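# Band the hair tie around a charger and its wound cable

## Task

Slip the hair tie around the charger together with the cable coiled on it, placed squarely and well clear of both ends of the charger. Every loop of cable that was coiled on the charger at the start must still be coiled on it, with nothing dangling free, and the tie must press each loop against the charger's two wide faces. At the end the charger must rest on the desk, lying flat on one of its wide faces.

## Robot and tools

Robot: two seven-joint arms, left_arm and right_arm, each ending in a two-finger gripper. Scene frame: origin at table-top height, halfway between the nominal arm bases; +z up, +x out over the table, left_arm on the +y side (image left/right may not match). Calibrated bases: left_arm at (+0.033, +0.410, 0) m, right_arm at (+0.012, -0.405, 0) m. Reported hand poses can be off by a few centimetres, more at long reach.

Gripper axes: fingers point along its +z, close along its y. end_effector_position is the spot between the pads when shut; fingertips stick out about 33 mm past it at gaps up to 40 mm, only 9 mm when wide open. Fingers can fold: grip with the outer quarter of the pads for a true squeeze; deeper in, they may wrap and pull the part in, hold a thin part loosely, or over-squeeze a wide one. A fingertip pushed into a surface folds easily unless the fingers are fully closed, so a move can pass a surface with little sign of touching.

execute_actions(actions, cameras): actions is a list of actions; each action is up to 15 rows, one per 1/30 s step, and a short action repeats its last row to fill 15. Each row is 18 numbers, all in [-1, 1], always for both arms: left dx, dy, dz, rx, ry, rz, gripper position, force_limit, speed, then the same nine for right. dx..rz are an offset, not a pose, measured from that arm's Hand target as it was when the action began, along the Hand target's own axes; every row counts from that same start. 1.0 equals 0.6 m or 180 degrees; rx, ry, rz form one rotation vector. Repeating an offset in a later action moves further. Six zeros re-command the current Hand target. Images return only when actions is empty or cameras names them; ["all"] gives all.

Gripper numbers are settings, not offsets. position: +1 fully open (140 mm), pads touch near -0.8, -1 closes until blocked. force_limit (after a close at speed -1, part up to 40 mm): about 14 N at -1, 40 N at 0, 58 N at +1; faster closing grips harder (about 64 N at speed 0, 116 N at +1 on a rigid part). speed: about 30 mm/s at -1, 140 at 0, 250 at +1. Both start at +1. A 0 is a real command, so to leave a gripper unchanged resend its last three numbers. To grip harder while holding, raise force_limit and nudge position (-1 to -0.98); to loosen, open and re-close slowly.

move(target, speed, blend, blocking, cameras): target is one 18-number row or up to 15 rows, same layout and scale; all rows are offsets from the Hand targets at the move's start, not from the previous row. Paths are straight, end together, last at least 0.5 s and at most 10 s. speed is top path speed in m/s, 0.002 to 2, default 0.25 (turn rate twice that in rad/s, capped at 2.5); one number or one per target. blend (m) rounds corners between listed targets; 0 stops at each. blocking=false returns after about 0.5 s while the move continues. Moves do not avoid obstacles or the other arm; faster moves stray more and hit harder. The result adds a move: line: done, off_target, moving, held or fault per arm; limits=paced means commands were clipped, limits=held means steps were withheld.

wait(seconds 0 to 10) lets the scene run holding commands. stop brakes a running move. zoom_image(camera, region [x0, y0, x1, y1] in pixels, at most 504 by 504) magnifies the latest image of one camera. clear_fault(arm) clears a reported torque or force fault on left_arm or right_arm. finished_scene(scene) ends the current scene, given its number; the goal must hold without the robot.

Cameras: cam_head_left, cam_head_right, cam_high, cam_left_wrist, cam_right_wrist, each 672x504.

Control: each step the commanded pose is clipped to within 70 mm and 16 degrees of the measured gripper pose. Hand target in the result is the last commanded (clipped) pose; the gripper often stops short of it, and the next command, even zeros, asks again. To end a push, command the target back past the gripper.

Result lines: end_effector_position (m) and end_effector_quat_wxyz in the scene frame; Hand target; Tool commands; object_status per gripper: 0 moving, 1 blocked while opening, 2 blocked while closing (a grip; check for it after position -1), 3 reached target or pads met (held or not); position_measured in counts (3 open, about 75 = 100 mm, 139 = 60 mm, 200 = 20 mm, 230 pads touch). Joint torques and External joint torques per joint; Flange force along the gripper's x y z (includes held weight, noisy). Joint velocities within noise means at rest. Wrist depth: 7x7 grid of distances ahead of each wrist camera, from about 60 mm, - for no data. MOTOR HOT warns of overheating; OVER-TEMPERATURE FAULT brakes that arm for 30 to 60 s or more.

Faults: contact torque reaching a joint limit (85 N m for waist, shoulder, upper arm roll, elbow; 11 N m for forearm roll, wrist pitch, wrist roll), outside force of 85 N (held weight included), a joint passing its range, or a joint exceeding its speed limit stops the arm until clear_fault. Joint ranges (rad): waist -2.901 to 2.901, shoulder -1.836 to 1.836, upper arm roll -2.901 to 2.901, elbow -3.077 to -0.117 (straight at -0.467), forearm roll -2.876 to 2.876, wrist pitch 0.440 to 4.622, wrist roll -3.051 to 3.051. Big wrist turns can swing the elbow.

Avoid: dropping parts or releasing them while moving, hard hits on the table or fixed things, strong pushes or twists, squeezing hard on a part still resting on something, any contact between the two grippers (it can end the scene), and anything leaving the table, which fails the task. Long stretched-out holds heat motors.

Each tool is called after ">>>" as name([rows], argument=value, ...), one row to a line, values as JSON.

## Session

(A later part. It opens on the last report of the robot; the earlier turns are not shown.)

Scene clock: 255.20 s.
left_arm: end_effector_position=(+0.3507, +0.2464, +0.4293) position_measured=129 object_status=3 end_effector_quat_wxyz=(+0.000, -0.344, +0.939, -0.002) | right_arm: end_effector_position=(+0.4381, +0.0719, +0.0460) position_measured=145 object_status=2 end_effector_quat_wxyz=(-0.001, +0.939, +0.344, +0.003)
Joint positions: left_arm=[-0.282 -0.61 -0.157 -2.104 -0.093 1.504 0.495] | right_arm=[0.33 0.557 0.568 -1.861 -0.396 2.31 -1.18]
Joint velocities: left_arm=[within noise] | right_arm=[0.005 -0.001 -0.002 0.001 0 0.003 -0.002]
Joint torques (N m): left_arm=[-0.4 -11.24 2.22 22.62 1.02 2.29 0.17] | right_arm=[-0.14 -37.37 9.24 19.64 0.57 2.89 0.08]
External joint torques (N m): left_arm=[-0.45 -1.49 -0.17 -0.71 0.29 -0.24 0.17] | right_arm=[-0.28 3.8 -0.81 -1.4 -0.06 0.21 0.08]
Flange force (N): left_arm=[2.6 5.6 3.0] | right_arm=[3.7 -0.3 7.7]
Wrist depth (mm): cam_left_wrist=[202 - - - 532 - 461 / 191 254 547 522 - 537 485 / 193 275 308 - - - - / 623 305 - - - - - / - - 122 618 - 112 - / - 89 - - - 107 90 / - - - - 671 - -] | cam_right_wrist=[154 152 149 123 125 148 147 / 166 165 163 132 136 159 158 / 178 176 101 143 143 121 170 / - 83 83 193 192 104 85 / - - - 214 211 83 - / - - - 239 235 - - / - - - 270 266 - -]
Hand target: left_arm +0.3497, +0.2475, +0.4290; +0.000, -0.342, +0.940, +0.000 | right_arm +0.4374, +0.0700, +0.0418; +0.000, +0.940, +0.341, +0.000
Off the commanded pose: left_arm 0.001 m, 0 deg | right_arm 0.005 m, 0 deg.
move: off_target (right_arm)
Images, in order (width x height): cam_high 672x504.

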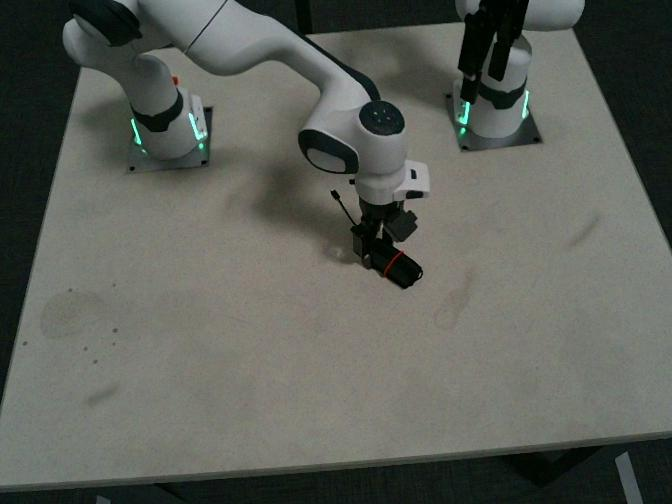

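>>> execute_actions([
  [[0,0,0,0,0,0,0,-0.1,-1, 0,0,-0.002,0,0,0,0.05,0.1,-1]],
  [[0,0,0,0,0,0,0,-0.1,-1, 0,0,0,0,0,0,0.05,0.1,-1]],
], cameras=["cam_right_wrist","cam_high"])

>>> zoom_image(camera="cam_high", region=[340, 210, 440, 310])

Scene clock: 256.53 s.
left_arm: end_effector_position=(+0.3507, +0.2464, +0.4293) position_measured=129 object_status=3 end_effector_quat_wxyz=(+0.000, -0.344, +0.939, -0.002) | right_arm: end_effector_position=(+0.4382, +0.0714, +0.0452) position_measured=123 object_status=3 end_effector_quat_wxyz=(-0.001, +0.939, +0.343, +0.002)
Joint positions: left_arm=[-0.282 -0.61 -0.157 -2.104 -0.093 1.504 0.495] | right_arm=[0.331 0.558 0.567 -1.861 -0.396 2.31 -1.18]
Joint torques (N m): left_arm=[-0.41 -11.26 2.27 22.64 1.04 2.28 0.19] | right_arm=[-0.03 -39.16 9.79 20.55 0.66 2.72 -0.01]
External joint torques (N m): left_arm=[-0.34 -1.49 0.04 -0.62 0.32 -0.24 0.19] | right_arm=[-0.15 2.02 -0.24 -0.46 0.03 0.05 -0.01]
External joint torques at the end of the 1st action: left_arm=[-0.48 -1.49 -0.1 -0.68 0.31 -0.24 0.21] | right_arm=[-0.01 1.93 -0.01 -0.27 0.05 0.05 0]
Flange force (N): left_arm=[2.1 5.6 2.7] | right_arm=[3.1 -0.3 3.7]
Flange force at the end of the 1st action (N): left_arm=[2.4 5.6 2.9] | right_arm=[3.8 -0.6 3.3]
Wrist depth (mm): cam_left_wrist=[202 - - - - - 463 / 191 254 556 - - - 482 / 200 276 298 - - - - / - 303 599 580 586 - - / - - 122 628 - 113 - / - 89 - - - 107 90 / - - - - - - -] | cam_right_wrist=[153 152 149 121 122 147 146 / 165 164 160 134 134 158 157 / 180 175 118 143 147 129 167 / - 86 118 192 190 109 78 / - - 215 212 210 200 - / - - 239 239 234 77 - / - - - 268 265 - -]
Hand target: left_arm +0.3497, +0.2475, +0.4290; +0.000, -0.342, +0.940, +0.000 | right_arm +0.4374, +0.0700, +0.0430; +0.000, +0.940, +0.341, +0.000
Off the commanded pose: left_arm 0.001 m, 0 deg | right_arm 0.003 m, 0 deg.
camera_calibration:
cam_right_wrist: T_world_to_cam=[[0.66048, -0.750514, -0.0222746, -0.222928], [-0.655088, -0.590491, 0.47136, 0.286366], [-0.366915, -0.296732, -0.88166, 0.359496], [0, 0, 0, 1]] pos_world=[0.466739, 0.10846, 0.177006]
Images, in order (width x height): cam_high 672x504, cam_right_wrist 672x504.

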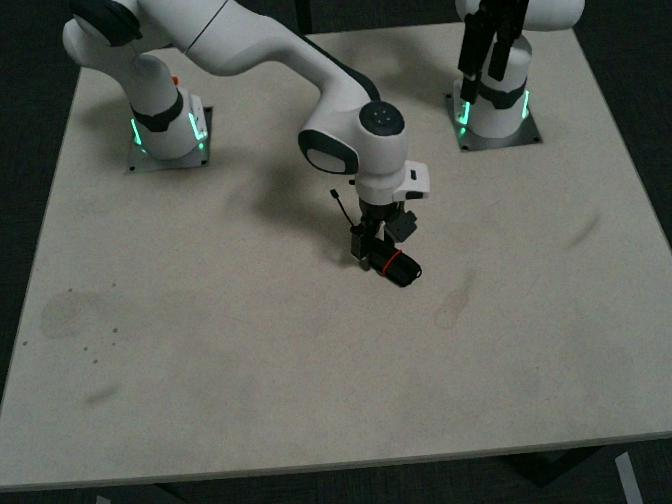

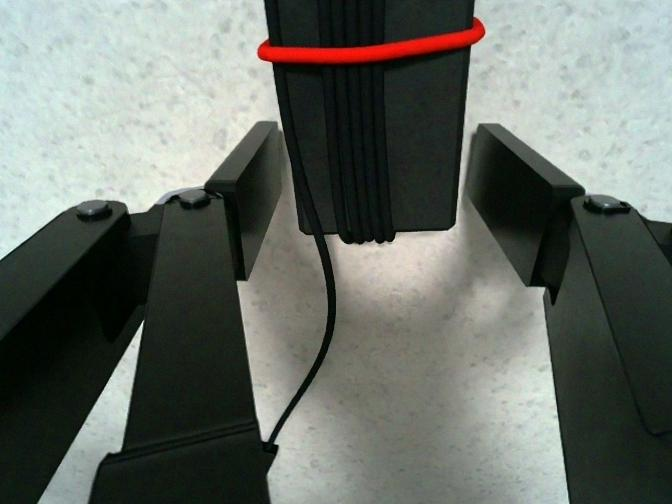

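Scaled by 5.040 from the camera's 672x504 image, which has a finer 960x720 frame.

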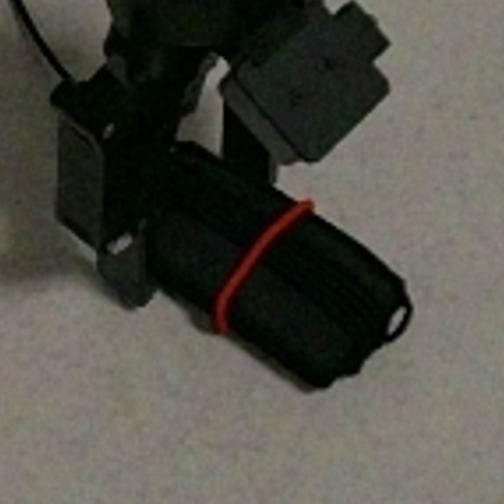

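>>> move(target=[0,0,0,0,0,0,0,-0.1,-1, 0,0,-0.06,0,0,0,0.08,0.1,-1], speed=0.05)

>>> move(target=[0,0,0,0,0,0,0,-0.1,-1, 0,0,-0.15,0,0,0,0.08,0.1,-1], speed=0.12, cameras=["cam_right_wrist","cam_left_wrist","cam_high"])

>>> zoom_image(camera="cam_right_wrist", region=[240, 0, 520, 280])

>>> zoom_image(camera="cam_high", region=[340, 210, 440, 310])

Scene clock: 258.03 s.
left_arm: end_effector_position=(+0.3507, +0.2464, +0.4293) position_measured=129 object_status=3 end_effector_quat_wxyz=(+0.000, -0.344, +0.939, -0.002) | right_arm: end_effector_position=(+0.4379, +0.0699, +0.0780) position_measured=119 object_status=3 end_effector_quat_wxyz=(+0.000, +0.941, +0.339, +0.001)
Joint positions: left_arm=[-0.282 -0.61 -0.157 -2.104 -0.093 1.504 0.495] | right_arm=[0.306 0.505 0.599 -1.851 -0.359 2.249 -1.194]
Joint velocities: left_arm=[within noise] | right_arm=[0 0 0 0.001 -0.001 -0.004 -0.005]
Joint torques (N m): left_arm=[-0.44 -11.21 2.25 22.68 1.03 2.28 0.18] | right_arm=[-0.61 -38.57 10.14 21.39 0.96 2.51 -0.39]
External joint torques (N m): left_arm=[-0.43 -1.46 -0.05 -0.58 0.3 -0.24 0.18] | right_arm=[-0.68 1.45 0.59 -0.46 0.3 -0.17 -0.39]
Flange force (N): left_arm=[2.3 5.4 2.6] | right_arm=[0.7 1.3 0.7]
Wrist depth (mm): cam_left_wrist=[- - - - - 536 462 / 198 252 516 581 - 550 487 / 199 255 427 567 - - 569 / - 268 - - - - - / - 626 122 - - 118 - / - 89 - - - 107 90 / - - 675 677 677 - -] | cam_right_wrist=[186 182 180 152 156 177 175 / 198 196 192 164 171 189 188 / 216 207 109 183 200 123 201 / - 86 223 229 228 107 78 / - - 257 254 249 241 - / - - 281 285 286 - - / - - 327 314 319 - -]
Hand target: left_arm +0.3497, +0.2475, +0.4290; +0.000, -0.342, +0.940, +0.000 | right_arm +0.4374, +0.0700, +0.0790; +0.000, +0.940, +0.341, +0.000
Off the commanded pose: left_arm 0.001 m, 0 deg | right_arm 0.001 m, 0 deg.
move: done

Scene clock: 259.53 s.
left_arm: end_effector_position=(+0.3507, +0.2464, +0.4293) position_measured=129 object_status=3 end_effector_quat_wxyz=(+0.000, -0.344, +0.939, -0.002) | right_arm: end_effector_position=(+0.4384, +0.0701, +0.1689) position_measured=119 object_status=3 end_effector_quat_wxyz=(+0.000, +0.941, +0.338, +0.002)
Joint positions: left_arm=[-0.282 -0.61 -0.157 -2.104 -0.093 1.504 0.495] | right_arm=[0.259 0.385 0.665 -1.777 -0.271 2.073 -1.249]
Joint velocities: left_arm=[within noise] | right_arm=[-0.001 0 0 0 0 -0.004 -0.006]
Joint torques (N m): left_arm=[-0.41 -11.25 2.31 22.64 1.04 2.26 0.19] | right_arm=[-0.62 -35.81 8.62 23.19 1.05 2.42 -0.41]
External joint torques (N m): left_arm=[-0.45 -1.47 -0.08 -0.66 0.3 -0.26 0.19] | right_arm=[-0.76 1.11 0.58 -0.32 0.3 -0.24 -0.41]
Flange force (N): left_arm=[2.4 5.6 2.8] | right_arm=[0.3 1.3 0.1]
Wrist depth (mm): cam_left_wrist=[- 555 - - - - 451 / 197 261 - - - - 481 / 167 222 - - - - - / 176 180 - - 589 - - / 188 - 122 - - 113 - / - 89 123 - - 107 90 / - - 679 - - - -] | cam_right_wrist=[266 264 263 235 255 257 255 / 287 286 278 256 274 275 274 / 313 301 109 306 303 123 292 / - 86 124 335 334 107 78 / - - 373 369 365 97 - / - - 416 425 400 - - / - - 477 472 484 - -]
Hand target: left_arm +0.3497, +0.2475, +0.4290; +0.000, -0.342, +0.940, +0.000 | right_arm +0.4373, +0.0700, +0.1690; +0.000, +0.940, +0.341, +0.000
Off the commanded pose: left_arm 0.001 m, 0 deg | right_arm 0.001 m, 0 deg.
move: done
camera_calibration:
cam_left_wrist: T_world_to_cam=[[-0.63785, 0.769284, -0.0367472, 0.0629182], [0.740818, 0.625894, 0.243814, -0.501443], [0.210562, 0.128293, -0.969126, 0.4544], [0, 0, 0, 1]] pos_world=[0.315931, 0.207152, 0.564941]
cam_right_wrist: T_world_to_cam=[[0.652359, -0.757636, -0.0204086, -0.21761], [-0.661296, -0.582149, 0.473065, 0.229168], [-0.370292, -0.295112, -0.880791, 0.46942], [0, 0, 0, 1]] pos_world=[0.46733, 0.107072, 0.300608]
Images, in order (width x height): cam_high 672x504, cam_left_wrist 672x504, cam_right_wrist 672x504.

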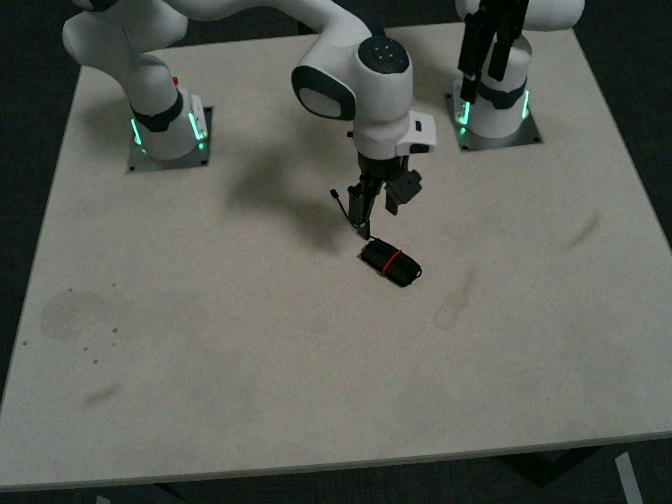

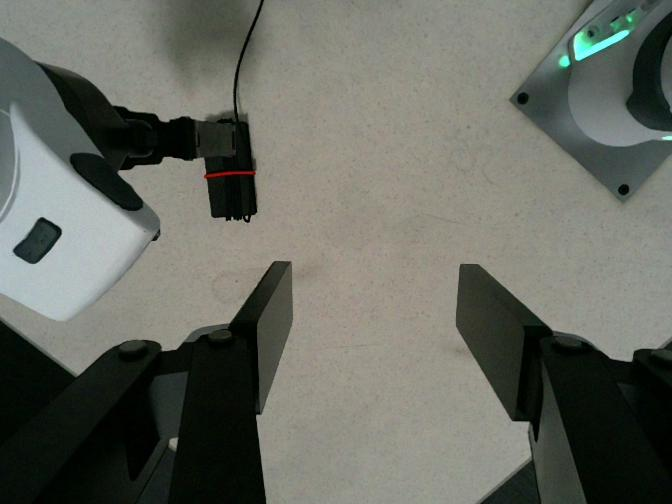

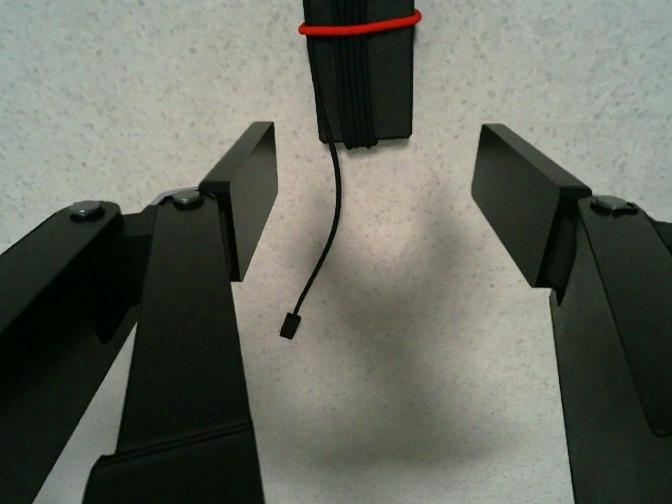

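Scaled by 1.800 from the camera's 672x504 image, which has a finer 960x720 frame.

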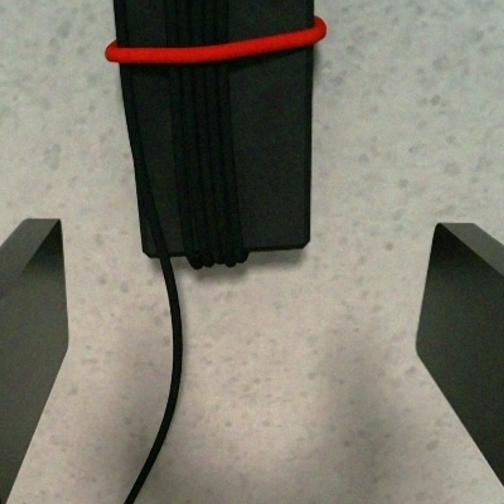

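Scaled by 5.040 from the camera's 672x504 image, which has a finer 960x720 frame.

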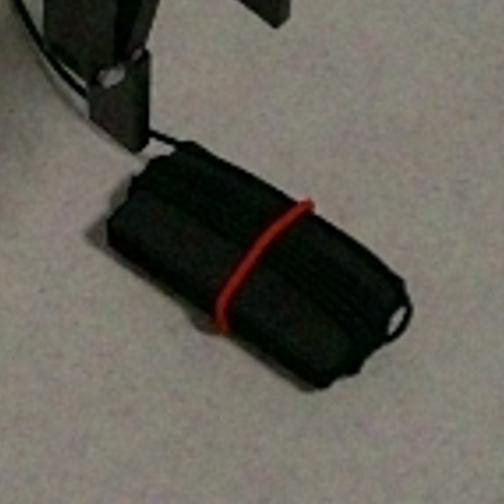

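>>> move(target=[0,0,0,0,0,0,0,-0.1,-1, 0.1,0.03,-0.05,0,0,0,0.08,0.1,-1], speed=0.15, cameras=["cam_right_wrist"])

>>> zoom_image(camera="cam_right_wrist", region=[240, 0, 480, 240])

Scene clock: 261.03 s.
left_arm: end_effector_position=(+0.3507, +0.2464, +0.4293) position_measured=129 object_status=3 end_effector_quat_wxyz=(+0.000, -0.344, +0.939, -0.002) | right_arm: end_effector_position=(+0.4950, +0.0956, +0.2004) position_measured=119 object_status=3 end_effector_quat_wxyz=(-0.001, +0.941, +0.338, +0.002)
Joint positions: left_arm=[-0.282 -0.61 -0.157 -2.104 -0.093 1.504 0.495] | right_arm=[0.331 0.553 0.627 -1.448 -0.331 1.899 -1.276]
Joint velocities: left_arm=[within noise] | right_arm=[0.001 0.001 0 -0.001 0 -0.004 -0.001]
Joint torques (N m): left_arm=[-0.43 -11.25 2.31 22.68 1.03 2.28 0.2] | right_arm=[-0.04 -42.07 10.37 23.55 0.61 2.52 -0.34]
External joint torques (N m): left_arm=[-0.44 -1.52 -0.02 -0.59 0.3 -0.24 0.2] | right_arm=[-0.1 2.01 0.28 -0.13 -0.2 -0.16 -0.34]
Flange force (N): left_arm=[2.3 5.6 2.6] | right_arm=[6.7 -0.4 1.0]
Wrist depth (mm): cam_left_wrist=[- - - - - - 451 / - - - - - 532 483 / 602 - - 573 - - - / 219 258 - - - - - / - - 122 628 - 119 - / - 89 - - - 107 89 / - - - - 689 - -] | cam_right_wrist=[297 295 292 271 286 284 281 / 322 319 310 286 307 304 304 / 348 335 109 309 330 123 325 / - 86 361 365 369 107 78 / - - 414 431 400 94 - / - - 466 451 - - - / - - - 515 - - -]
Hand target: left_arm +0.3497, +0.2475, +0.4290; +0.000, -0.342, +0.940, +0.000 | right_arm +0.4949, +0.0947, +0.1990; +0.000, +0.940, +0.341, +0.000
Off the commanded pose: left_arm 0.001 m, 0 deg | right_arm 0.002 m, 0 deg.
move: done
camera_calibration:
cam_right_wrist: T_world_to_cam=[[0.652001, -0.757837, -0.0240439, -0.233592], [-0.660761, -0.583464, 0.472192, 0.266623], [-0.371873, -0.291982, -0.881168, 0.526142], [0, 0, 0, 1]] pos_world=[0.524134, 0.132164, 0.332106]
Images, in order (width x height): cam_right_wrist 672x504.

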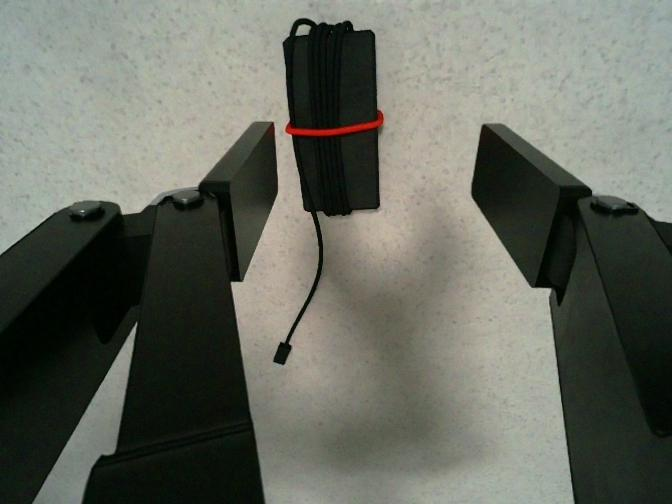

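Scaled by 2.100 from the camera's 672x504 image, which has a finer 960x720 frame.

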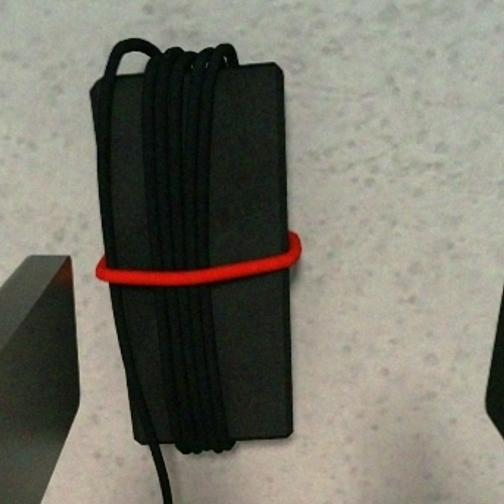

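>>> finished_scene(scene=1)

The scene is finished: the task was done.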